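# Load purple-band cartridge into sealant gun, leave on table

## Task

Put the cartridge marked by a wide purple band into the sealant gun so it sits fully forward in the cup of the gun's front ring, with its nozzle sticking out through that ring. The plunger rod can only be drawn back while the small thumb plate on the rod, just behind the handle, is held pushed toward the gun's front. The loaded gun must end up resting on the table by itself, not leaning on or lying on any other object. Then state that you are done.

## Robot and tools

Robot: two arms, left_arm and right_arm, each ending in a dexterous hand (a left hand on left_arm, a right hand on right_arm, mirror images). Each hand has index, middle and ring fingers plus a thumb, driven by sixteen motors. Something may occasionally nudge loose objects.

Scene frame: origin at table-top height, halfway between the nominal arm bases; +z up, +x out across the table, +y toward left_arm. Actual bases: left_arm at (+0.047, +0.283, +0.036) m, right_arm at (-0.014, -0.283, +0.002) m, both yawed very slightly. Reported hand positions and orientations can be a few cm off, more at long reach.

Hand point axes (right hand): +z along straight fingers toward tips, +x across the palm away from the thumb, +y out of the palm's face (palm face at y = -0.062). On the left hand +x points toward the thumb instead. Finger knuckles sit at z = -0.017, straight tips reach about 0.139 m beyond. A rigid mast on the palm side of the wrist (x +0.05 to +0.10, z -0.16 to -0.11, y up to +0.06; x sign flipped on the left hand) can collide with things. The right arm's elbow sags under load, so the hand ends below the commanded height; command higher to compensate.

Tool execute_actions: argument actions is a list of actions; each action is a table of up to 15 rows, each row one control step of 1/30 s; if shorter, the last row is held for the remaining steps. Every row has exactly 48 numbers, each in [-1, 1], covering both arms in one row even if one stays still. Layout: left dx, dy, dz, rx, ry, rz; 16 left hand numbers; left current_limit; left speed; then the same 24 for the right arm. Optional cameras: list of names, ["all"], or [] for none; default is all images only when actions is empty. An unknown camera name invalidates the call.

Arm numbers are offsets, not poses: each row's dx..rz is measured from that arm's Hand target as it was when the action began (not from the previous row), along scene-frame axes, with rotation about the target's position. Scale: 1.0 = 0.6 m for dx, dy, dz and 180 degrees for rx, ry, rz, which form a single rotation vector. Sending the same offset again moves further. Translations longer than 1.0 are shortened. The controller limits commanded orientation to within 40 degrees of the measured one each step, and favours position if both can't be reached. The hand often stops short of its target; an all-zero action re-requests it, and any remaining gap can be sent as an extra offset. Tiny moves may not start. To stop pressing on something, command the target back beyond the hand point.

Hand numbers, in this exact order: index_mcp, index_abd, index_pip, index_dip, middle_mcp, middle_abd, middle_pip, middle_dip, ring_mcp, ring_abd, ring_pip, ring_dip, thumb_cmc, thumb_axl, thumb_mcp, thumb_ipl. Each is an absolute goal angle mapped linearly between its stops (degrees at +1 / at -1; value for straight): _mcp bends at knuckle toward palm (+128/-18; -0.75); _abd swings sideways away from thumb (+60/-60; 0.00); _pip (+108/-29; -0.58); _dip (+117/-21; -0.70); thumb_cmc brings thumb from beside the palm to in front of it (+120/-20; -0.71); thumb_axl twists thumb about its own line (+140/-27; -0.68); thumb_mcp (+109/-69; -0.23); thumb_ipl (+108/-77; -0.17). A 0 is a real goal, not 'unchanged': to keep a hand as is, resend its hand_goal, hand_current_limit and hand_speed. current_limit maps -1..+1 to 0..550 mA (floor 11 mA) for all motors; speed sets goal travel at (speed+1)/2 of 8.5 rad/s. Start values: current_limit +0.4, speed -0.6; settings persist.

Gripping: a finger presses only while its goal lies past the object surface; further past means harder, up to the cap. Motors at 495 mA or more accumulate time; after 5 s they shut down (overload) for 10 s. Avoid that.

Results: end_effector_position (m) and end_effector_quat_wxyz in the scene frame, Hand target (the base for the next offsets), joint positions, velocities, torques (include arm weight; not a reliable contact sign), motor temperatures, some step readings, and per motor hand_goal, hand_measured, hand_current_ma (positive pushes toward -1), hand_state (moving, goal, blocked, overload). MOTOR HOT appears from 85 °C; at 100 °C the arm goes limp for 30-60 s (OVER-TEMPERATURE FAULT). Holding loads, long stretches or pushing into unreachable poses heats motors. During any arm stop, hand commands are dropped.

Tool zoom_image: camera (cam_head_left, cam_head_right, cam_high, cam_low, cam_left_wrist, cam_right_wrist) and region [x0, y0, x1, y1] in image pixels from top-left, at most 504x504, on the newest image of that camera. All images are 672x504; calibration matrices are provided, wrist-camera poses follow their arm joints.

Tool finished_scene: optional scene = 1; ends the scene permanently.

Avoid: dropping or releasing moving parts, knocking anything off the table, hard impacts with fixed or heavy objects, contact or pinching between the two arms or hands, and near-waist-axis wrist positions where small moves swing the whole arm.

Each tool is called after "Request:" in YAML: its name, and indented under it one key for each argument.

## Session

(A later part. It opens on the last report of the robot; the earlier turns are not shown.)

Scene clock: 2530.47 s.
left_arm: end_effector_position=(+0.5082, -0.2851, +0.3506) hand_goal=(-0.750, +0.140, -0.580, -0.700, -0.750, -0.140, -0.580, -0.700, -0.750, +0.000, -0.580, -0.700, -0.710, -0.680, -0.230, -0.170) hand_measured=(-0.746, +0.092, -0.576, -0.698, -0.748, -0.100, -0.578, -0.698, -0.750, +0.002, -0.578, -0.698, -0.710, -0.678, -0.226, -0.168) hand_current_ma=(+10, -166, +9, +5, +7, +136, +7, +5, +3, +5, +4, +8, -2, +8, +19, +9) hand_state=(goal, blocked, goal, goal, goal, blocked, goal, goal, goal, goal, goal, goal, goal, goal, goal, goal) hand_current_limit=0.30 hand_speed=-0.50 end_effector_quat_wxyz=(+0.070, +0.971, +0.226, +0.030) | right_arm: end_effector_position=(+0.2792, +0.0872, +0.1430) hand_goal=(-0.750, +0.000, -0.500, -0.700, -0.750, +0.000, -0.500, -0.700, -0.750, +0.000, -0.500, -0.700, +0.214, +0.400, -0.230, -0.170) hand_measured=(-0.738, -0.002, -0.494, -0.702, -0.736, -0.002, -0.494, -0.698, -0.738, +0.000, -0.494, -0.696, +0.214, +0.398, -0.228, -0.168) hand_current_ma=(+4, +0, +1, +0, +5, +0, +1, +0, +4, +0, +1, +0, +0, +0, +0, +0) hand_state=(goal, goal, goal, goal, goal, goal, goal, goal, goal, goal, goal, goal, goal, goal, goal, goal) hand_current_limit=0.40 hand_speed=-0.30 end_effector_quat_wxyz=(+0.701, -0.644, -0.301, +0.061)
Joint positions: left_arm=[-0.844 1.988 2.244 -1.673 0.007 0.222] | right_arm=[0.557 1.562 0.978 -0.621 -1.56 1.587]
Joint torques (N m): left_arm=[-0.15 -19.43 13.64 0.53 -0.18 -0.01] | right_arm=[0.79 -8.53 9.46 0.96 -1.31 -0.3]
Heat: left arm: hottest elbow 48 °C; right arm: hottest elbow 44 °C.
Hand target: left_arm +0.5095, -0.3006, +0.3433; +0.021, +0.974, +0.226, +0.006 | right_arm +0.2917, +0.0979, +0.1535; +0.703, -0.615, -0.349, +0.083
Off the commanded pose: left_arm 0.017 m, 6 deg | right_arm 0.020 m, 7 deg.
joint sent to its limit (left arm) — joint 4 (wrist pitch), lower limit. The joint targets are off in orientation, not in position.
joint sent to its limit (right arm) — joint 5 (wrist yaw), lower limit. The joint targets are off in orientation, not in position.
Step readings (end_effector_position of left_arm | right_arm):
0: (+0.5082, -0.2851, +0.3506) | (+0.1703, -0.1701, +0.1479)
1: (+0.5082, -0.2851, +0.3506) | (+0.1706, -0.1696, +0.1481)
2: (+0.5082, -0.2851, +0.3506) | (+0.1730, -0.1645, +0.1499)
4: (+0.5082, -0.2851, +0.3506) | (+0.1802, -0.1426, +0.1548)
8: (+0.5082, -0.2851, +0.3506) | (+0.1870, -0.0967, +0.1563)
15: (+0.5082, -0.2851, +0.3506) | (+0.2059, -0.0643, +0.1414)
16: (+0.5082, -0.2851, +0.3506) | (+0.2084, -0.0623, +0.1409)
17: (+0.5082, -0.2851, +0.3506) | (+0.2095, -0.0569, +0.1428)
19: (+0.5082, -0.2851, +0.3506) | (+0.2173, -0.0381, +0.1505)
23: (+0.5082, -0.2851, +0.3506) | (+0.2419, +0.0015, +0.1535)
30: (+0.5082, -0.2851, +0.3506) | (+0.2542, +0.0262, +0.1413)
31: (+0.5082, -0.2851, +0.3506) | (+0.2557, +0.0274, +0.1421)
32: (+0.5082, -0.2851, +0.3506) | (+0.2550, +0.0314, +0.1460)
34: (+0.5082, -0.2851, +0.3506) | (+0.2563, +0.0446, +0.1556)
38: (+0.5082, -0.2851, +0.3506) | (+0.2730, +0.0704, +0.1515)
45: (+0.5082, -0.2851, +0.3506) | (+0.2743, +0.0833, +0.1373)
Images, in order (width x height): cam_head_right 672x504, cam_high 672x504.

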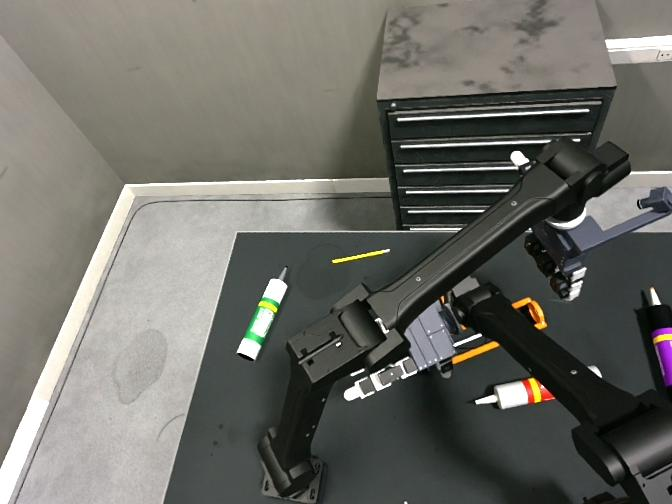

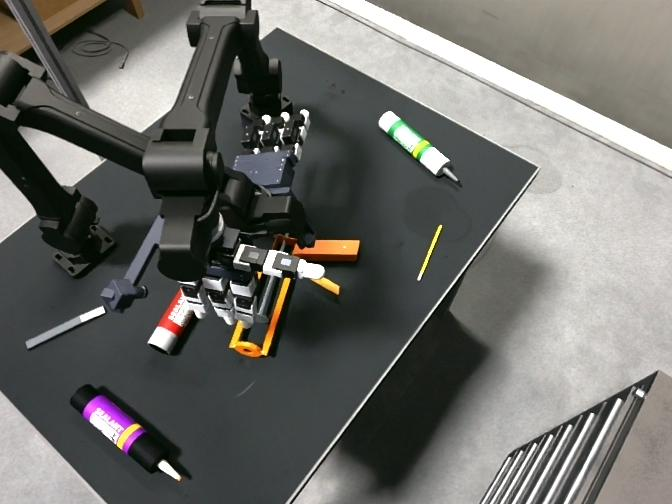

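Request:
execute_actions:
  actions:
    - [[0,0,0,0,0,0,-0.75,0.14,-0.58,-0.7,-0.75,-0.14,-0.58,-0.7,-0.75,0,-0.58,-0.7,-0.71,-0.68,-0.23,-0.17,0.3,-0.5,0.05,0.085,0,0,0,0,-0.75,0,-0.5,-0.7,-0.75,0,-0.5,-0.7,-0.75,0,-0.5,-0.7,0.214,0.4,-0.23,-0.17,0.4,-0.3]]
    - [[0,0,0,0,0,0,-0.75,0.14,-0.58,-0.7,-0.75,-0.14,-0.58,-0.7,-0.75,0,-0.58,-0.7,-0.71,-0.68,-0.23,-0.17,0.3,-0.5,0.0,0.0,0,0,0,0,-0.75,0,-0.5,-0.7,-0.75,0,-0.5,-0.7,-0.75,0,-0.5,-0.7,0.214,0.4,-0.23,-0.17,0.4,-0.3]]
  cameras: ["cam_head_right","cam_high","cam_low"]

Scene clock: 2545.50 s.
left_arm: end_effector_position=(+0.5082, -0.2851, +0.3506) hand_goal=(-0.750, +0.140, -0.580, -0.700, -0.750, -0.140, -0.580, -0.700, -0.750, +0.000, -0.580, -0.700, -0.710, -0.680, -0.230, -0.170) hand_measured=(-0.746, +0.092, -0.576, -0.698, -0.748, -0.100, -0.578, -0.698, -0.750, +0.002, -0.578, -0.698, -0.710, -0.678, -0.226, -0.168) hand_current_ma=(+10, -166, +9, +5, +7, +136, +7, +5, +3, +5, +4, +8, -2, +8, +19, +9) hand_state=(goal, blocked, goal, goal, goal, blocked, goal, goal, goal, goal, goal, goal, goal, goal, goal, goal) hand_current_limit=0.30 hand_speed=-0.50 end_effector_quat_wxyz=(+0.070, +0.971, +0.226, +0.030) | right_arm: end_effector_position=(+0.3124, +0.1403, +0.1460) hand_goal=(-0.750, +0.000, -0.500, -0.700, -0.750, +0.000, -0.500, -0.700, -0.750, +0.000, -0.500, -0.700, +0.214, +0.400, -0.230, -0.170) hand_measured=(-0.738, -0.002, -0.494, -0.702, -0.736, -0.002, -0.494, -0.698, -0.738, +0.000, -0.494, -0.696, +0.214, +0.398, -0.228, -0.168) hand_current_ma=(+4, +0, +1, +0, +5, +0, +1, +0, +4, +0, +1, +0, +0, +0, +0, +0) hand_state=(goal, goal, goal, goal, goal, goal, goal, goal, goal, goal, goal, goal, goal, goal, goal, goal) hand_current_limit=0.40 hand_speed=-0.30 end_effector_quat_wxyz=(+0.701, -0.628, -0.331, +0.068)
Joint positions: left_arm=[-0.844 1.988 2.244 -1.673 0.007 0.222] | right_arm=[0.615 1.698 1.156 -0.613 -1.561 1.598]
Joint torques (N m): left_arm=[-0.21 -18.67 13.72 0.64 -0.2 -0.02] | right_arm=[0.56 -9.99 9.88 0.49 -1.25 -0.11]
Motor temperatures (°C): left_arm=[27 37 51 27 28 28] | right_arm=[27 31 46 29 33 28]
Heat: left arm: hottest elbow 51 °C; right arm: hottest elbow 46 °C.
Hand target: left_arm +0.5095, -0.3006, +0.3433; +0.021, +0.974, +0.226, +0.006 | right_arm +0.3218, +0.1488, +0.1535; +0.703, -0.615, -0.349, +0.082
Off the commanded pose: left_arm 0.017 m, 6 deg | right_arm 0.015 m, 3 deg.
joint sent to its limit (left arm) — joint 4 (wrist pitch), lower limit. The joint targets are off in orientation, not in position.
joint sent to its limit (right arm) — joint 5 (wrist yaw), lower limit. The joint targets are off in orientation, not in position.
Step readings (end_effector_position of left_arm | right_arm):
0: (+0.5082, -0.2851, +0.3506) | (+0.2792, +0.0872, +0.1430)
1: (+0.5082, -0.2851, +0.3506) | (+0.2796, +0.0874, +0.1434)
2: (+0.5082, -0.2851, +0.3506) | (+0.2806, +0.0892, +0.1438)
4: (+0.5082, -0.2851, +0.3506) | (+0.2893, +0.0990, +0.1462)
8: (+0.5082, -0.2851, +0.3506) | (+0.3089, +0.1262, +0.1491)
15: (+0.5082, -0.2851, +0.3506) | (+0.3104, +0.1390, +0.1436)
16: (+0.5082, -0.2851, +0.3506) | (+0.3108, +0.1392, +0.1436)
17: (+0.5082, -0.2851, +0.3506) | (+0.3110, +0.1394, +0.1437)
19: (+0.5082, -0.2851, +0.3506) | (+0.3117, +0.1398, +0.1445)
23: (+0.5082, -0.2851, +0.3506) | (+0.3127, +0.1405, +0.1460)
30: (+0.5082, -0.2851, +0.3506) | (+0.3125, +0.1404, +0.1461)
Images, in order (width x height): cam_head_right 672x504, cam_high 672x504, cam_low 672x504.

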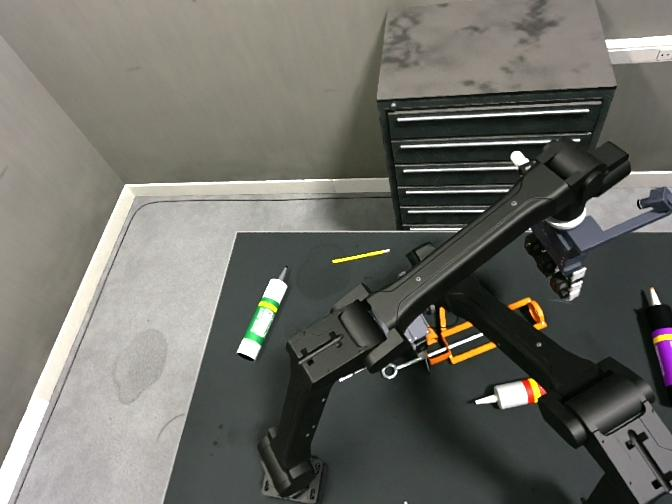

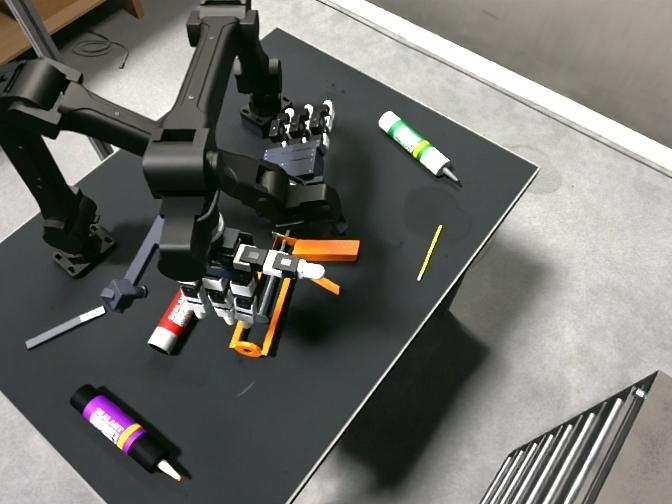

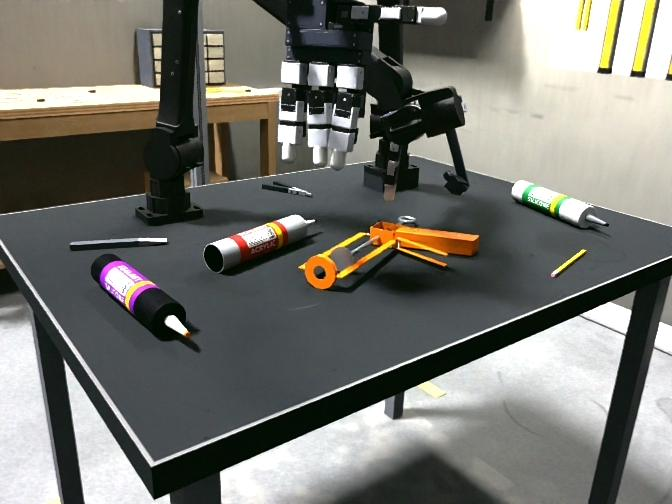

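Request:
execute_actions:
  actions: []
  cameras: ["cam_head_left","cam_high","cam_low","cam_head_right"]

Scene clock: 2575.50 s.
left_arm: end_effector_position=(+0.5082, -0.2851, +0.3506) hand_goal=(-0.750, +0.140, -0.580, -0.700, -0.750, -0.140, -0.580, -0.700, -0.750, +0.000, -0.580, -0.700, -0.710, -0.680, -0.230, -0.170) hand_measured=(-0.746, +0.092, -0.576, -0.698, -0.748, -0.100, -0.578, -0.698, -0.750, +0.002, -0.578, -0.698, -0.710, -0.678, -0.226, -0.168) hand_current_ma=(+10, -166, +9, +5, +7, +136, +7, +5, +3, +5, +4, +8, -2, +8, +19, +9) hand_state=(goal, blocked, goal, goal, goal, blocked, goal, goal, goal, goal, goal, goal, goal, goal, goal, goal) hand_current_limit=0.30 hand_speed=-0.50 end_effector_quat_wxyz=(+0.070, +0.971, +0.226, +0.030) | right_arm: end_effector_position=(+0.3123, +0.1403, +0.1460) hand_goal=(-0.750, +0.000, -0.500, -0.700, -0.750, +0.000, -0.500, -0.700, -0.750, +0.000, -0.500, -0.700, +0.214, +0.400, -0.230, -0.170) hand_measured=(-0.738, -0.002, -0.494, -0.702, -0.736, -0.002, -0.494, -0.698, -0.738, +0.000, -0.494, -0.696, +0.214, +0.398, -0.228, -0.168) hand_current_ma=(+4, +0, +1, +0, +5, +0, +1, +0, +4, +0, +1, +0, +0, +0, +0, +0) hand_state=(goal, goal, goal, goal, goal, goal, goal, goal, goal, goal, goal, goal, goal, goal, goal, goal) hand_current_limit=0.40 hand_speed=-0.30 end_effector_quat_wxyz=(+0.700, -0.628, -0.331, +0.068)
Joint positions: left_arm=[-0.844 1.988 2.244 -1.673 0.007 0.222] | right_arm=[0.615 1.698 1.156 -0.613 -1.561 1.598]
Joint velocities: within noise
Joint torques (N m): left_arm=[-0.15 -19.37 13.59 0.57 -0.16 -0.05] | right_arm=[0.62 -9.99 9.88 0.44 -1.25 -0.11]
Motor temperatures (°C): left_arm=[27 38 55 27 28 28] | right_arm=[27 33 48 29 34 28]
Heat: left arm: hottest elbow 55 °C; right arm: hottest elbow 48 °C.
Hand target: left_arm +0.5095, -0.3006, +0.3433; +0.021, +0.974, +0.226, +0.006 | right_arm +0.3218, +0.1488, +0.1535; +0.703, -0.615, -0.349, +0.082
Off the commanded pose: left_arm 0.017 m, 6 deg | right_arm 0.015 m, 3 deg.
Images, in order (width x height): cam_head_left 672x504, cam_head_right 672x504, cam_high 672x504, cam_low 672x504.

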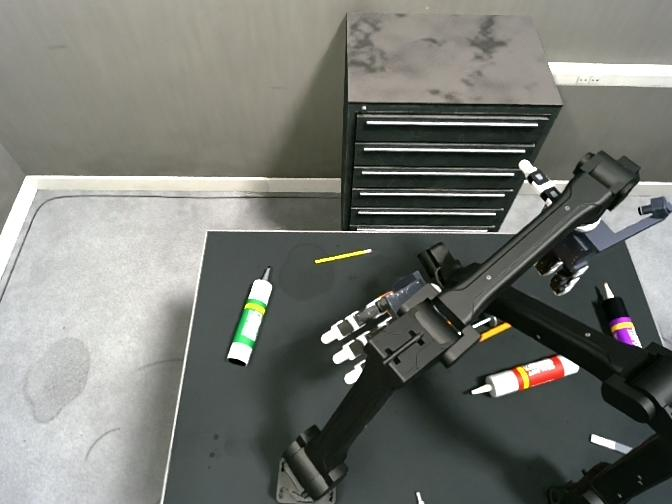

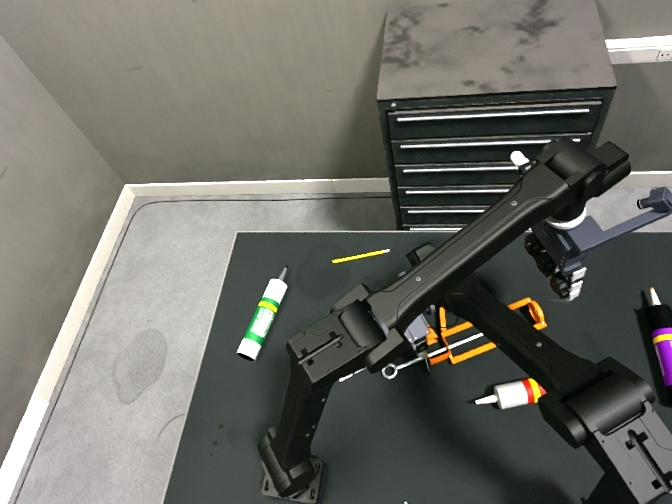

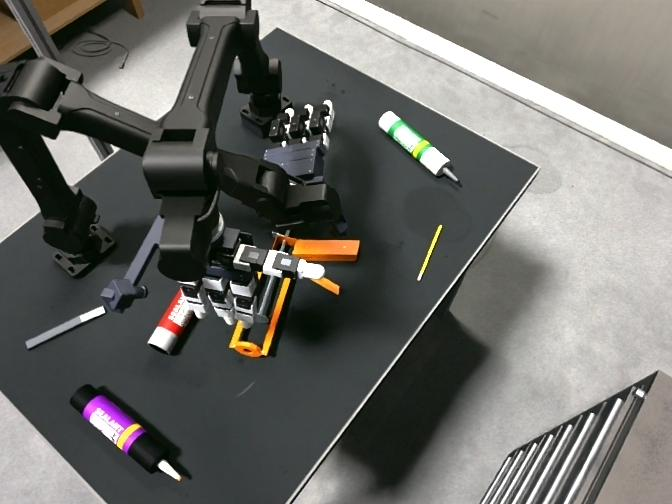

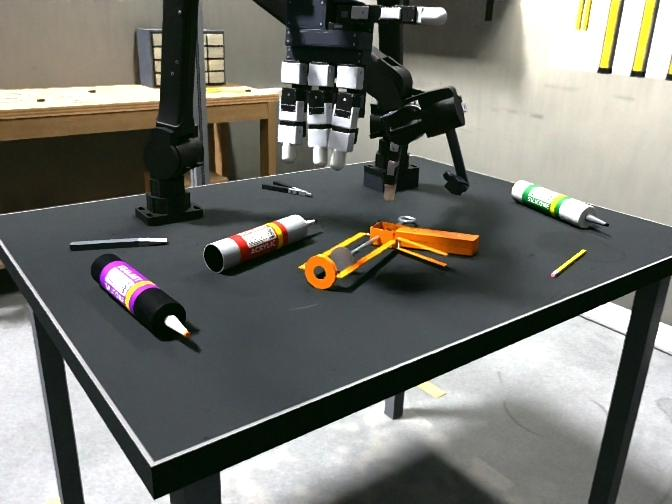

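Request:
zoom_image:
  camera: "cam_high"
  region: [220, 195, 370, 365]

Request:
zoom_image:
  camera: "cam_low"
  region: [280, 180, 490, 310]

Request:
zoom_image:
  camera: "cam_head_right"
  region: [370, 270, 560, 400]

Scaled by 2.965 from the camera's 672x504 image, which has a finer 960x720 frame.

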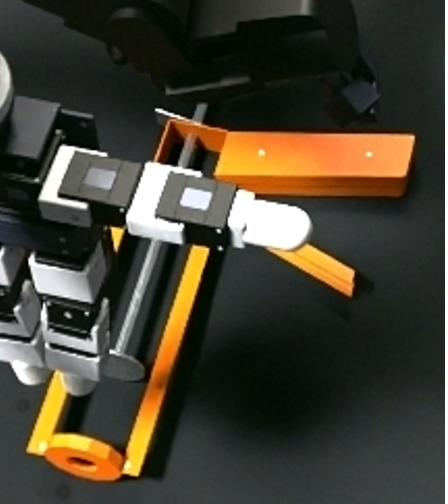

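Scaled by 2.400 from the camera's 672x504 image, which has a finer 960x720 frame.

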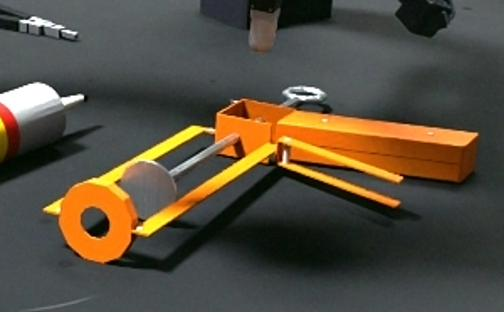

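Scaled by 2.653 from the camera's 672x504 image, which has a finer 960x720 frame.

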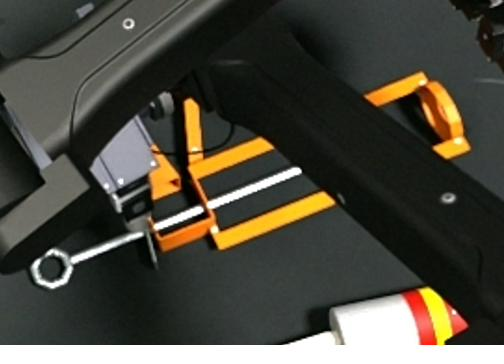

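Request:
zoom_image:
  camera: "cam_head_right"
  region: [375, 310, 465, 385]

Request:
zoom_image:
  camera: "cam_high"
  region: [255, 220, 325, 277]

Request:
zoom_image:
  camera: "cam_low"
  region: [340, 180, 430, 250]

Scaled by 5.600 from the camera's 672x504 image, which has a finer 960x720 frame.

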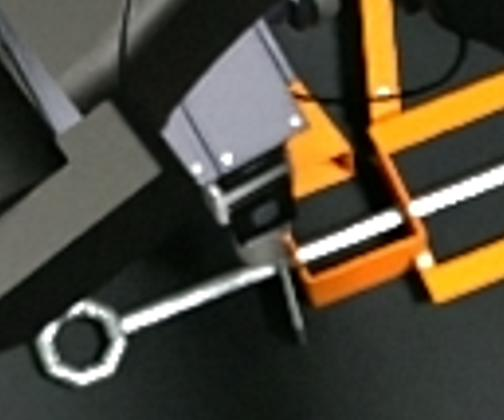

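Scaled by 7.200 from the camera's 672x504 image, which has a finer 960x720 frame.

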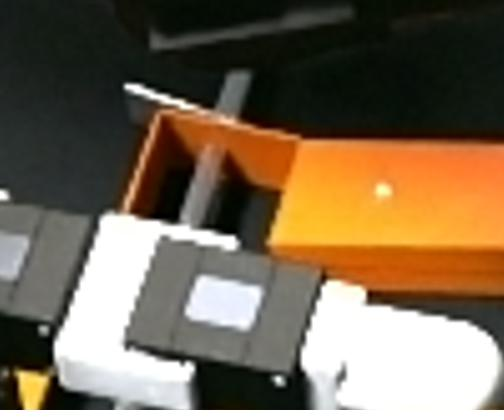

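Scaled by 5.600 from the camera's 672x504 image, which has a finer 960x720 frame.

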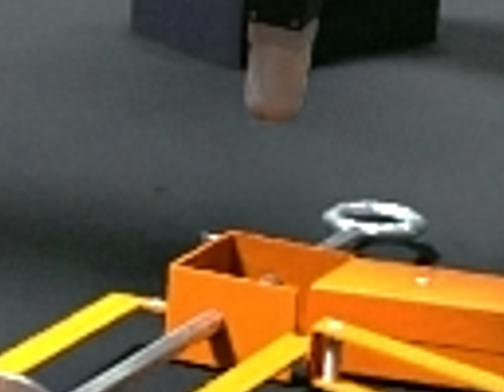

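Request:
zoom_image:
  camera: "cam_high"
  region: [245, 185, 315, 242]

Scaled by 7.200 from the camera's 672x504 image, which has a finer 960x720 frame.

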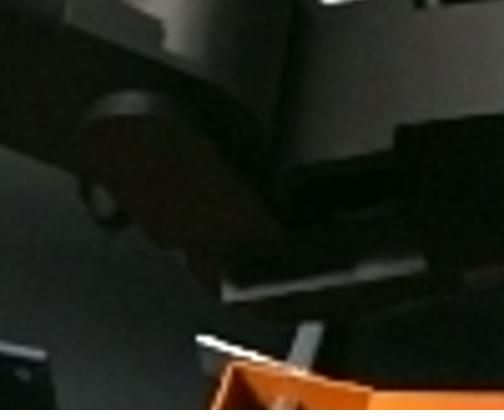

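Request:
execute_actions:
  actions:
    - [[0,0,0,0,0,0,-0.75,0.14,-0.58,-0.7,-0.75,-0.14,-0.58,-0.7,-0.75,0,-0.58,-0.7,-0.71,-0.68,-0.23,-0.17,0.3,-0.5,-0.0238,0.0253,0,0,0,0,-0.75,0,-0.5,-0.7,-0.75,0,-0.5,-0.7,-0.75,0,-0.5,-0.7,0.214,0.4,-0.23,-0.17,0.4,-0.3]]
  cameras: ["cam_low","cam_head_right"]

Request:
zoom_image:
  camera: "cam_head_right"
  region: [375, 310, 465, 385]

Request:
zoom_image:
  camera: "cam_low"
  region: [340, 180, 430, 250]

Scene clock: 2633.80 s.
left_arm: end_effector_position=(+0.5082, -0.2851, +0.3506) hand_goal=(-0.750, +0.140, -0.580, -0.700, -0.750, -0.140, -0.580, -0.700, -0.750, +0.000, -0.580, -0.700, -0.710, -0.680, -0.230, -0.170) hand_measured=(-0.746, +0.092, -0.576, -0.698, -0.748, -0.100, -0.578, -0.698, -0.750, +0.002, -0.578, -0.698, -0.710, -0.678, -0.226, -0.168) hand_current_ma=(+10, -166, +9, +5, +7, +136, +7, +5, +3, +5, +4, +8, -2, +8, +19, +9) hand_state=(goal, blocked, goal, goal, goal, blocked, goal, goal, goal, goal, goal, goal, goal, goal, goal, goal) hand_current_limit=0.30 hand_speed=-0.50 end_effector_quat_wxyz=(+0.070, +0.971, +0.226, +0.030) | right_arm: end_effector_position=(+0.2971, +0.1545, +0.1460) hand_goal=(-0.750, +0.000, -0.500, -0.700, -0.750, +0.000, -0.500, -0.700, -0.750, +0.000, -0.500, -0.700, +0.214, +0.400, -0.230, -0.170) hand_measured=(-0.738, -0.002, -0.494, -0.702, -0.736, -0.002, -0.494, -0.698, -0.738, +0.000, -0.494, -0.696, +0.214, +0.398, -0.228, -0.168) hand_current_ma=(+4, +0, +1, +0, +5, +0, +1, +0, +4, +0, +1, +0, +0, +0, +0, +0) hand_state=(goal, goal, goal, goal, goal, goal, goal, goal, goal, goal, goal, goal, goal, goal, goal, goal) hand_current_limit=0.40 hand_speed=-0.30 end_effector_quat_wxyz=(+0.699, -0.622, -0.343, +0.083)
Joint positions: left_arm=[-0.844 1.988 2.244 -1.673 0.007 0.222] | right_arm=[0.655 1.704 1.164 -0.613 -1.561 1.602]
Joint torques (N m): left_arm=[-0.21 -18.73 13.65 0.54 -0.21 0] | right_arm=[0.5 -9.99 9.96 0.72 -1.25 -0.07]
Motor temperatures (°C): left_arm=[27 38 59 27 28 28] | right_arm=[27 34 49 29 35 28]
Heat: left arm: hottest elbow 59 °C; right arm: hottest elbow 49 °C.
Hand target: left_arm +0.5095, -0.3006, +0.3433; +0.021, +0.974, +0.226, +0.006 | right_arm +0.3074, +0.1640, +0.1534; +0.703, -0.615, -0.348, +0.083
Off the commanded pose: left_arm 0.017 m, 6 deg | right_arm 0.016 m, 1 deg.
joint sent to its limit (left arm) — joint 4 (wrist pitch), lower limit. The joint targets are off in orientation, not in position.
joint sent to its limit (right arm) — joint 5 (wrist yaw), lower limit. The joint targets still meet the commanded pose.
Step readings (end_effector_position of left_arm | right_arm):
0: (+0.5082, -0.2851, +0.3506) | (+0.3123, +0.1403, +0.1460)
1: (+0.5082, -0.2851, +0.3506) | (+0.3123, +0.1403, +0.1460)
2: (+0.5082, -0.2851, +0.3506) | (+0.3118, +0.1406, +0.1460)
4: (+0.5082, -0.2851, +0.3506) | (+0.3105, +0.1423, +0.1460)
8: (+0.5082, -0.2851, +0.3506) | (+0.3041, +0.1490, +0.1465)
15: (+0.5082, -0.2851, +0.3506) | (+0.2972, +0.1545, +0.1461)
Images, in order (width x height): cam_head_right 672x504, cam_low 672x504.

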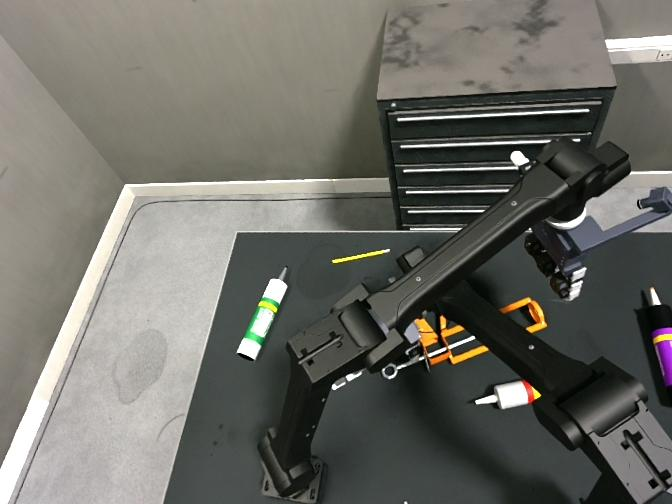

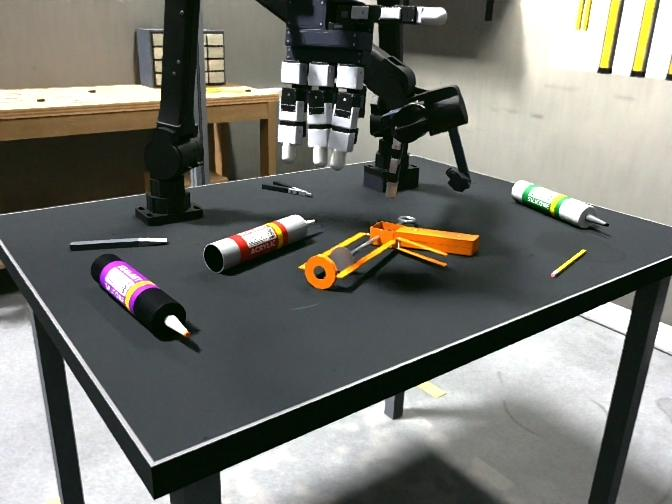

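Scaled by 5.600 from the camera's 672x504 image, which has a finer 960x720 frame.

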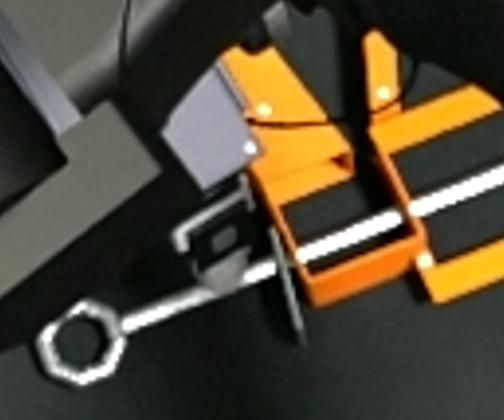

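Scaled by 5.600 from the camera's 672x504 image, which has a finer 960x720 frame.

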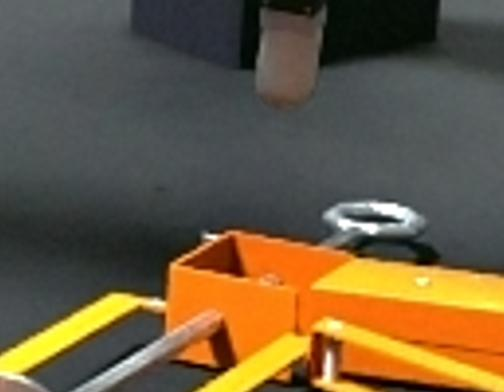

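Request:
execute_actions:
  actions:
    - [[0,0,0,0,0,0,-0.75,0.14,-0.58,-0.7,-0.75,-0.14,-0.58,-0.7,-0.75,0,-0.58,-0.7,-0.71,-0.68,-0.23,-0.17,0.3,-0.5,0,0,-0.06,0,0,0,-0.75,0,-0.5,-0.7,-0.75,0,-0.5,-0.7,-0.75,0,-0.5,-0.7,0.214,0.4,-0.23,-0.17,0.4,-0.3]]
  cameras: ["cam_low","cam_head_right","cam_high"]

Request:
zoom_image:
  camera: "cam_head_right"
  region: [375, 310, 465, 385]

Request:
zoom_image:
  camera: "cam_low"
  region: [340, 180, 430, 250]

Request:
zoom_image:
  camera: "cam_high"
  region: [245, 185, 315, 242]

Scene clock: 2651.43 s.
left_arm: end_effector_position=(+0.5082, -0.2851, +0.3506) hand_goal=(-0.750, +0.140, -0.580, -0.700, -0.750, -0.140, -0.580, -0.700, -0.750, +0.000, -0.580, -0.700, -0.710, -0.680, -0.230, -0.170) hand_measured=(-0.746, +0.092, -0.576, -0.698, -0.748, -0.100, -0.578, -0.698, -0.750, +0.002, -0.578, -0.698, -0.710, -0.678, -0.226, -0.168) hand_current_ma=(+10, -166, +9, +5, +7, +136, +7, +5, +3, +5, +4, +8, -2, +8, +19, +9) hand_state=(goal, blocked, goal, goal, goal, blocked, goal, goal, goal, goal, goal, goal, goal, goal, goal, goal) hand_current_limit=0.30 hand_speed=-0.50 end_effector_quat_wxyz=(+0.070, +0.971, +0.226, +0.030) | right_arm: end_effector_position=(+0.3020, +0.1582, +0.1154) hand_goal=(-0.750, +0.000, -0.500, -0.700, -0.750, +0.000, -0.500, -0.700, -0.750, +0.000, -0.500, -0.700, +0.214, +0.400, -0.230, -0.170) hand_measured=(-0.738, -0.002, -0.494, -0.702, -0.736, -0.002, -0.494, -0.698, -0.738, +0.000, -0.494, -0.696, +0.214, +0.398, -0.228, -0.168) hand_current_ma=(+4, +0, +1, +0, +5, +0, +1, +0, +4, +0, +1, +0, +0, +0, +0, +0) hand_state=(goal, goal, goal, goal, goal, goal, goal, goal, goal, goal, goal, goal, goal, goal, goal, goal) hand_current_limit=0.40 hand_speed=-0.30 end_effector_quat_wxyz=(+0.699, -0.624, -0.338, +0.089)
Joint positions: left_arm=[-0.844 1.988 2.244 -1.673 0.007 0.222] | right_arm=[0.655 1.77 1.164 -0.583 -1.562 1.584]
Joint torques (N m): left_arm=[-0.09 -19.25 13.61 0.54 -0.17 0] | right_arm=[0.44 -11.22 7.68 1.14 -1.2 -0.27]
Motor temperatures (°C): left_arm=[27 39 60 27 28 28] | right_arm=[27 34 49 29 35 28]
Heat: left arm: hottest elbow 60 °C; right arm: hottest elbow 49 °C.
Hand target: left_arm +0.5095, -0.3006, +0.3433; +0.021, +0.974, +0.226, +0.006 | right_arm +0.3074, +0.1640, +0.1175; +0.703, -0.615, -0.349, +0.083
Off the commanded pose: left_arm 0.017 m, 6 deg | right_arm 0.008 m, 2 deg.
joint sent to its limit (left arm) — joint 4 (wrist pitch), lower limit. The joint targets are off in orientation, not in position.
joint sent to its limit (right arm) — joint 5 (wrist yaw), lower limit. The joint targets still meet the commanded pose.
Step readings (end_effector_position of left_arm | right_arm):
0: (+0.5082, -0.2851, +0.3506) | (+0.2971, +0.1545, +0.1460)
1: (+0.5082, -0.2851, +0.3506) | (+0.2971, +0.1545, +0.1458)
2: (+0.5082, -0.2851, +0.3506) | (+0.2971, +0.1545, +0.1451)
4: (+0.5082, -0.2851, +0.3506) | (+0.2983, +0.1554, +0.1412)
8: (+0.5082, -0.2851, +0.3506) | (+0.3007, +0.1572, +0.1259)
15: (+0.5082, -0.2851, +0.3506) | (+0.3017, +0.1579, +0.1153)
Images, in order (width x height): cam_head_right 672x504, cam_high 672x504, cam_low 672x504.

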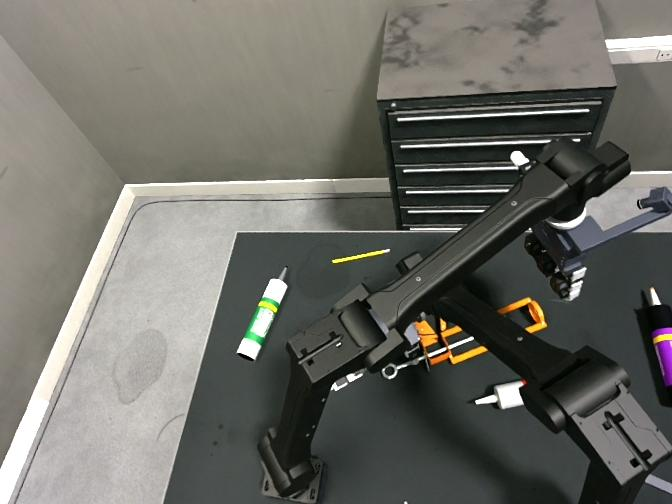

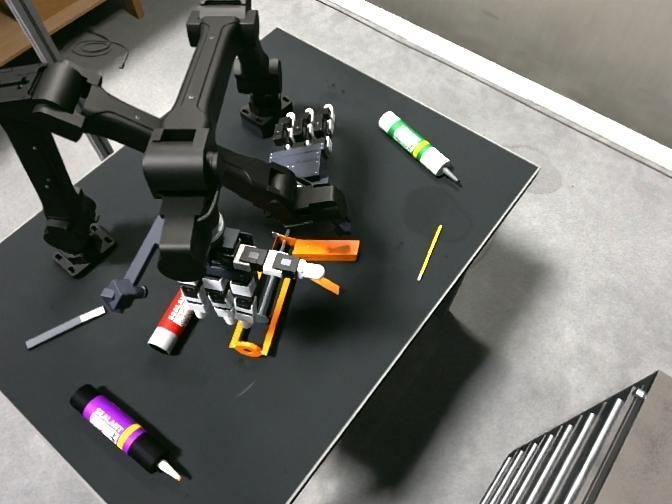

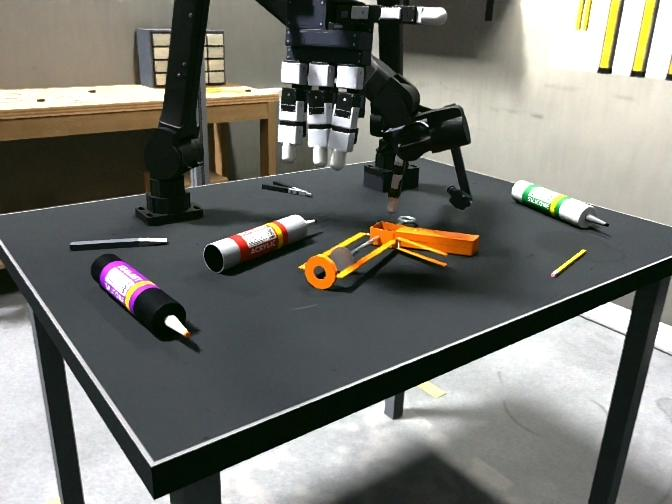

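Scaled by 5.600 from the camera's 672x504 image, which has a finer 960x720 frame.

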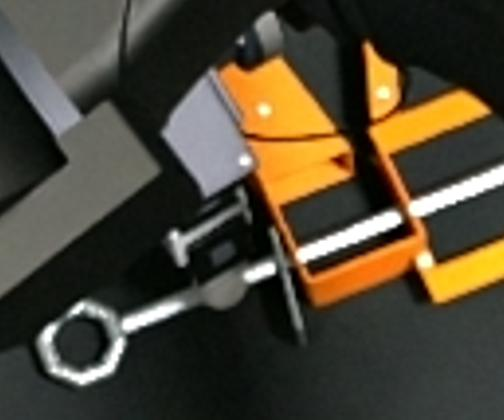

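Scaled by 5.600 from the camera's 672x504 image, which has a finer 960x720 frame.

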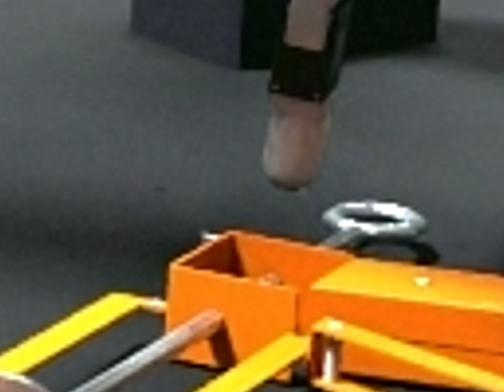

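Scaled by 7.200 from the camera's 672x504 image, which has a finer 960x720 frame.

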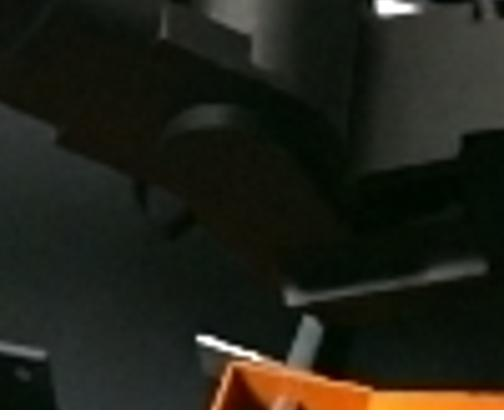

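Request:
execute_actions:
  actions:
    - [[0,0,0,0,0,0,-0.75,0.14,-0.58,-0.7,-0.75,-0.14,-0.58,-0.7,-0.75,0,-0.58,-0.7,-0.71,-0.68,-0.23,-0.17,0.3,-0.5,-0.006,-0.003,-0.05,0,0,0,-0.75,0,-0.5,-0.7,-0.75,0,-0.5,-0.7,-0.75,0,-0.5,-0.7,0.214,0.4,-0.23,-0.17,0.4,-0.3]]
  cameras: ["cam_low","cam_head_right","cam_high"]

Request:
zoom_image:
  camera: "cam_head_right"
  region: [375, 310, 465, 385]

Request:
zoom_image:
  camera: "cam_low"
  region: [340, 180, 430, 250]

Request:
zoom_image:
  camera: "cam_high"
  region: [245, 185, 315, 242]

Scene clock: 2698.87 s.
left_arm: end_effector_position=(+0.5082, -0.2851, +0.3506) hand_goal=(-0.750, +0.140, -0.580, -0.700, -0.750, -0.140, -0.580, -0.700, -0.750, +0.000, -0.580, -0.700, -0.710, -0.680, -0.230, -0.170) hand_measured=(-0.746, +0.092, -0.576, -0.698, -0.748, -0.100, -0.578, -0.698, -0.750, +0.002, -0.578, -0.698, -0.710, -0.678, -0.226, -0.168) hand_current_ma=(+10, -166, +9, +5, +7, +136, +7, +5, +3, +5, +4, +8, -2, +8, +19, +9) hand_state=(goal, blocked, goal, goal, goal, blocked, goal, goal, goal, goal, goal, goal, goal, goal, goal, goal) hand_current_limit=0.30 hand_speed=-0.50 end_effector_quat_wxyz=(+0.070, +0.971, +0.226, +0.030) | right_arm: end_effector_position=(+0.3019, +0.1581, +0.0906) hand_goal=(-0.750, +0.000, -0.500, -0.700, -0.750, +0.000, -0.500, -0.700, -0.750, +0.000, -0.500, -0.700, +0.214, +0.400, -0.230, -0.170) hand_measured=(-0.738, -0.002, -0.494, -0.702, -0.736, -0.002, -0.494, -0.698, -0.738, +0.000, -0.494, -0.696, +0.214, +0.398, -0.230, -0.170) hand_current_ma=(+4, +0, +1, +0, +5, +0, +1, +0, +4, +0, +1, +0, +0, +0, +0, +0) hand_state=(goal, goal, goal, goal, goal, goal, goal, goal, goal, goal, goal, goal, goal, goal, goal, goal) hand_current_limit=0.40 hand_speed=-0.30 end_effector_quat_wxyz=(+0.699, -0.623, -0.341, +0.086)
Joint positions: left_arm=[-0.844 1.988 2.244 -1.673 0.007 0.222] | right_arm=[0.655 1.81 1.145 -0.547 -1.562 1.551]
Joint torques (N m): left_arm=[-0.38 -18.84 13.71 0.59 -0.19 -0.03] | right_arm=[0.56 -11.16 6.63 1.17 -1.22 -0.32]
Motor temperatures (°C): left_arm=[27 39 62 27 28 28] | right_arm=[27 34 46 29 35 28]
Heat: left arm: hottest elbow 62 °C; right arm: hottest elbow 46 °C.
Hand target: left_arm +0.5095, -0.3006, +0.3433; +0.021, +0.974, +0.226, +0.006 | right_arm +0.3039, +0.1622, +0.0875; +0.703, -0.615, -0.349, +0.082
Off the commanded pose: left_arm 0.017 m, 6 deg | right_arm 0.006 m, 1 deg.
joint sent to its limit (left arm) — joint 4 (wrist pitch), lower limit. The joint targets are off in orientation, not in position.
joint sent to its limit (right arm) — joint 5 (wrist yaw), lower limit. The joint targets still meet the commanded pose.
Step readings (end_effector_position of left_arm | right_arm):
0: (+0.5082, -0.2851, +0.3506) | (+0.3020, +0.1582, +0.1154)
1: (+0.5082, -0.2851, +0.3506) | (+0.3021, +0.1582, +0.1154)
2: (+0.5082, -0.2851, +0.3506) | (+0.3026, +0.1586, +0.1154)
4: (+0.5082, -0.2851, +0.3506) | (+0.3042, +0.1597, +0.1136)
8: (+0.5082, -0.2851, +0.3506) | (+0.3038, +0.1595, +0.1033)
15: (+0.5082, -0.2851, +0.3506) | (+0.3017, +0.1579, +0.0906)
Images, in order (width x height): cam_head_right 672x504, cam_high 672x504, cam_low 672x504.

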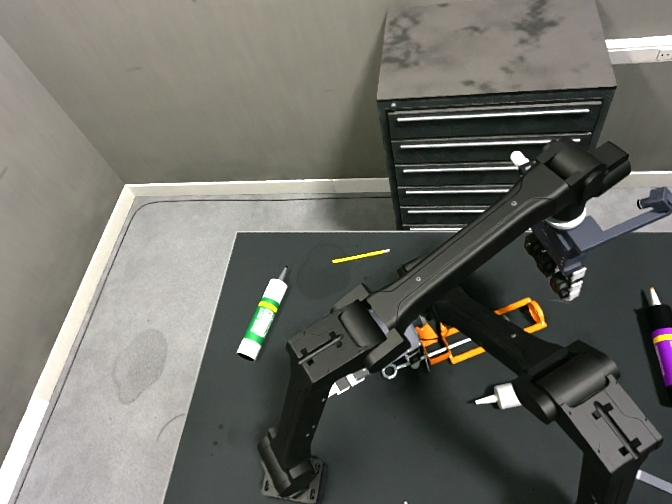

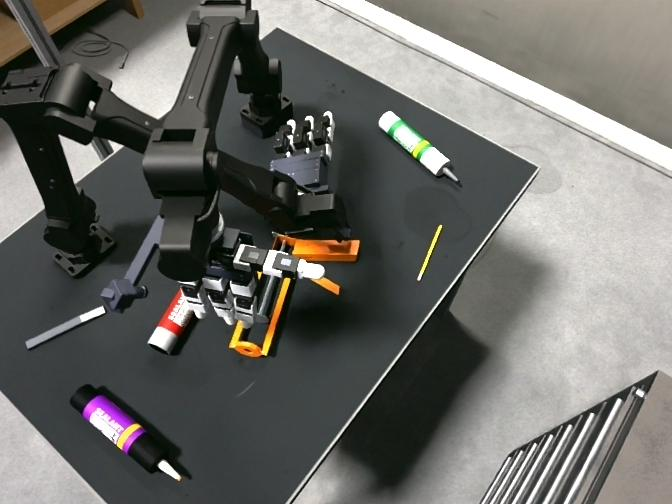

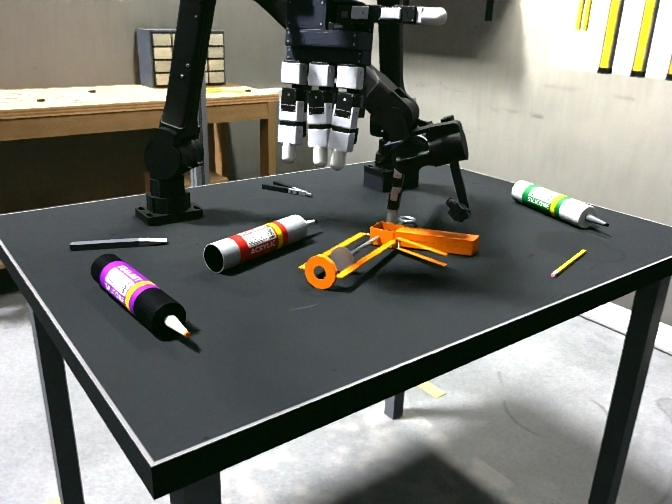

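Scaled by 5.600 from the camera's 672x504 image, which has a finer 960x720 frame.

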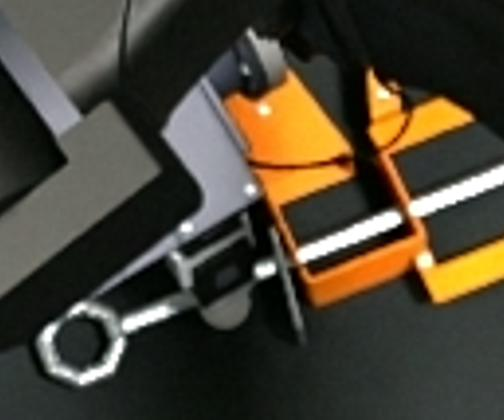

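Scaled by 5.600 from the camera's 672x504 image, which has a finer 960x720 frame.

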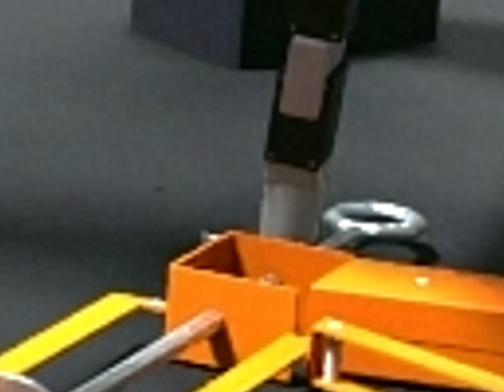

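Scaled by 7.200 from the camera's 672x504 image, which has a finer 960x720 frame.

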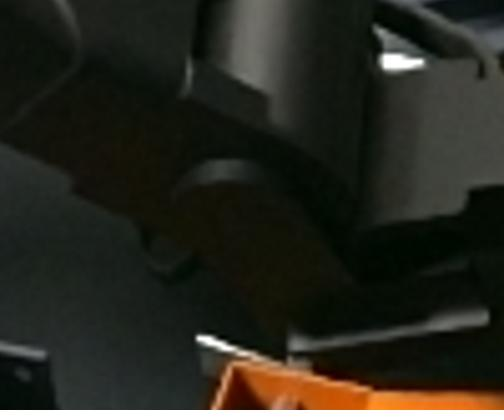

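Request:
execute_actions:
  actions:
    - [[0,0,0,0,0,0,-0.75,0.14,-0.58,-0.7,-0.75,-0.14,-0.58,-0.7,-0.75,0,-0.58,-0.7,-0.71,-0.68,-0.23,-0.17,0.3,-0.5,-0.02,-0.01,0.005,0,0,0,-0.75,0,-0.5,-0.7,-0.75,0,-0.5,-0.7,-0.75,0,-0.5,-0.7,0.214,0.4,-0.23,-0.17,0.4,-0.3]]
    - [[0,0,0,0,0,0,-0.75,0.14,-0.58,-0.7,-0.75,-0.14,-0.58,-0.7,-0.75,0,-0.58,-0.7,-0.71,-0.68,-0.23,-0.17,0.3,-0.5,0,0,-0.025,0,0,0,-0.75,0,-0.5,-0.7,-0.75,0,-0.5,-0.7,-0.75,0,-0.5,-0.7,0.214,0.4,-0.23,-0.17,0.4,-0.3]]
  cameras: ["cam_low","cam_head_right"]

Request:
zoom_image:
  camera: "cam_head_right"
  region: [375, 310, 465, 385]

Request:
zoom_image:
  camera: "cam_low"
  region: [340, 180, 430, 250]

Scene clock: 2716.77 s.
left_arm: end_effector_position=(+0.5082, -0.2851, +0.3506) hand_goal=(-0.750, +0.140, -0.580, -0.700, -0.750, -0.140, -0.580, -0.700, -0.750, +0.000, -0.580, -0.700, -0.710, -0.680, -0.230, -0.170) hand_measured=(-0.746, +0.092, -0.576, -0.698, -0.748, -0.100, -0.578, -0.698, -0.750, +0.002, -0.578, -0.698, -0.710, -0.678, -0.226, -0.168) hand_current_ma=(+10, -166, +9, +5, +7, +136, +7, +5, +3, +5, +4, +8, -2, +8, +19, +9) hand_state=(goal, blocked, goal, goal, goal, blocked, goal, goal, goal, goal, goal, goal, goal, goal, goal, goal) hand_current_limit=0.30 hand_speed=-0.50 end_effector_quat_wxyz=(+0.070, +0.971, +0.226, +0.030) | right_arm: end_effector_position=(+0.2936, +0.1520, +0.0786) hand_goal=(-0.750, +0.000, -0.500, -0.700, -0.750, +0.000, -0.500, -0.700, -0.750, +0.000, -0.500, -0.700, +0.214, +0.400, -0.230, -0.170) hand_measured=(-0.738, -0.002, -0.494, -0.702, -0.736, -0.002, -0.494, -0.698, -0.738, +0.000, -0.494, -0.696, +0.214, +0.398, -0.230, -0.170) hand_current_ma=(+4, +0, +1, +0, +5, +0, +1, +0, +4, +0, +1, +0, +0, +0, +0, +0) hand_state=(goal, goal, goal, goal, goal, goal, goal, goal, goal, goal, goal, goal, goal, goal, goal, goal) hand_current_limit=0.40 hand_speed=-0.30 end_effector_quat_wxyz=(+0.699, -0.622, -0.343, +0.084)
Joint positions: left_arm=[-0.844 1.988 2.244 -1.673 0.007 0.222] | right_arm=[0.655 1.81 1.105 -0.526 -1.562 1.527]
Joint torques (N m): left_arm=[-0.09 -18.55 13.68 0.54 -0.2 -0.04] | right_arm=[0.91 -11.05 6.09 1.17 -1.22 -0.29]
Motor temperatures (°C): left_arm=[27 39 62 27 28 28] | right_arm=[27 34 45 29 35 28]
Heat: left arm: hottest elbow 62 °C; right arm: hottest elbow 45 °C.
Hand target: left_arm +0.5095, -0.3006, +0.3433; +0.021, +0.974, +0.226, +0.006 | right_arm +0.2918, +0.1562, +0.0754; +0.702, -0.615, -0.348, +0.083
Off the commanded pose: left_arm 0.017 m, 6 deg | right_arm 0.006 m, 1 deg.
joint sent to its limit (left arm) — joint 4 (wrist pitch), lower limit. The joint targets are off in orientation, not in position.
joint sent to its limit (right arm) — joint 5 (wrist yaw), lower limit. The joint targets still meet the commanded pose.
Step readings (end_effector_position of left_arm | right_arm):
0: (+0.5082, -0.2851, +0.3506) | (+0.3019, +0.1581, +0.0906)
1: (+0.5082, -0.2851, +0.3506) | (+0.3019, +0.1581, +0.0906)
2: (+0.5082, -0.2851, +0.3506) | (+0.3016, +0.1578, +0.0902)
4: (+0.5082, -0.2851, +0.3506) | (+0.3000, +0.1567, +0.0883)
8: (+0.5082, -0.2851, +0.3506) | (+0.2936, +0.1520, +0.0815)
15: (+0.5082, -0.2851, +0.3506) | (+0.2920, +0.1509, +0.0798)
16: (+0.5082, -0.2851, +0.3506) | (+0.2920, +0.1509, +0.0798)
17: (+0.5082, -0.2851, +0.3506) | (+0.2922, +0.1511, +0.0798)
19: (+0.5082, -0.2851, +0.3506) | (+0.2932, +0.1517, +0.0800)
23: (+0.5082, -0.2851, +0.3506) | (+0.2935, +0.1520, +0.0792)
30: (+0.5082, -0.2851, +0.3506) | (+0.2934, +0.1519, +0.0785)
Images, in order (width x height): cam_head_right 672x504, cam_low 672x504.

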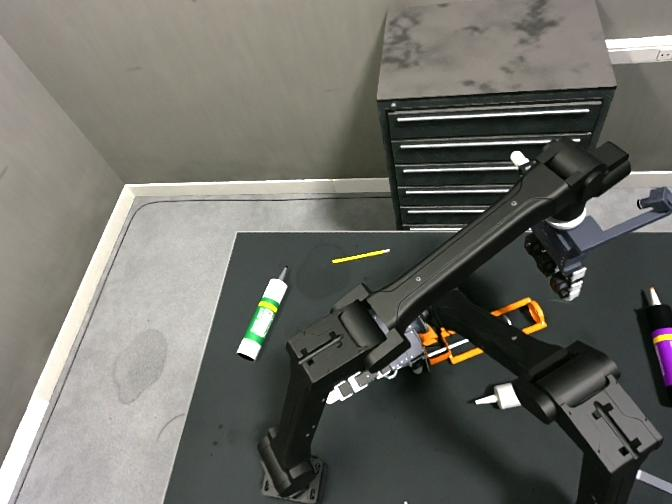

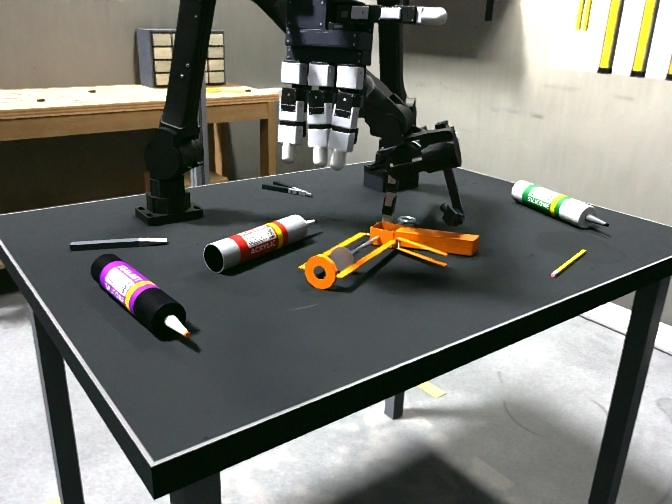

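Scaled by 5.600 from the camera's 672x504 image, which has a finer 960x720 frame.

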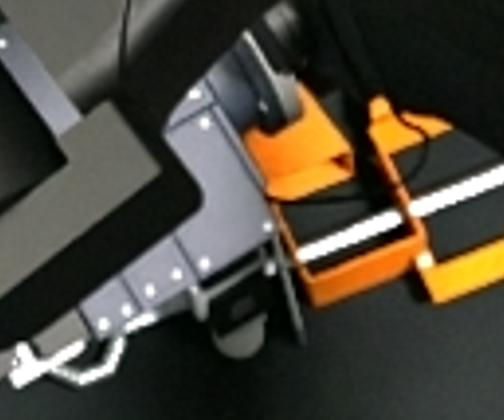

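Scaled by 5.600 from the camera's 672x504 image, which has a finer 960x720 frame.

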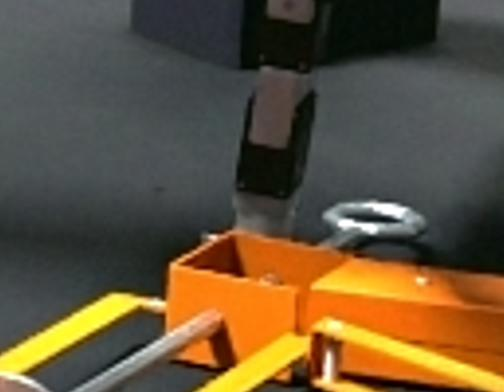

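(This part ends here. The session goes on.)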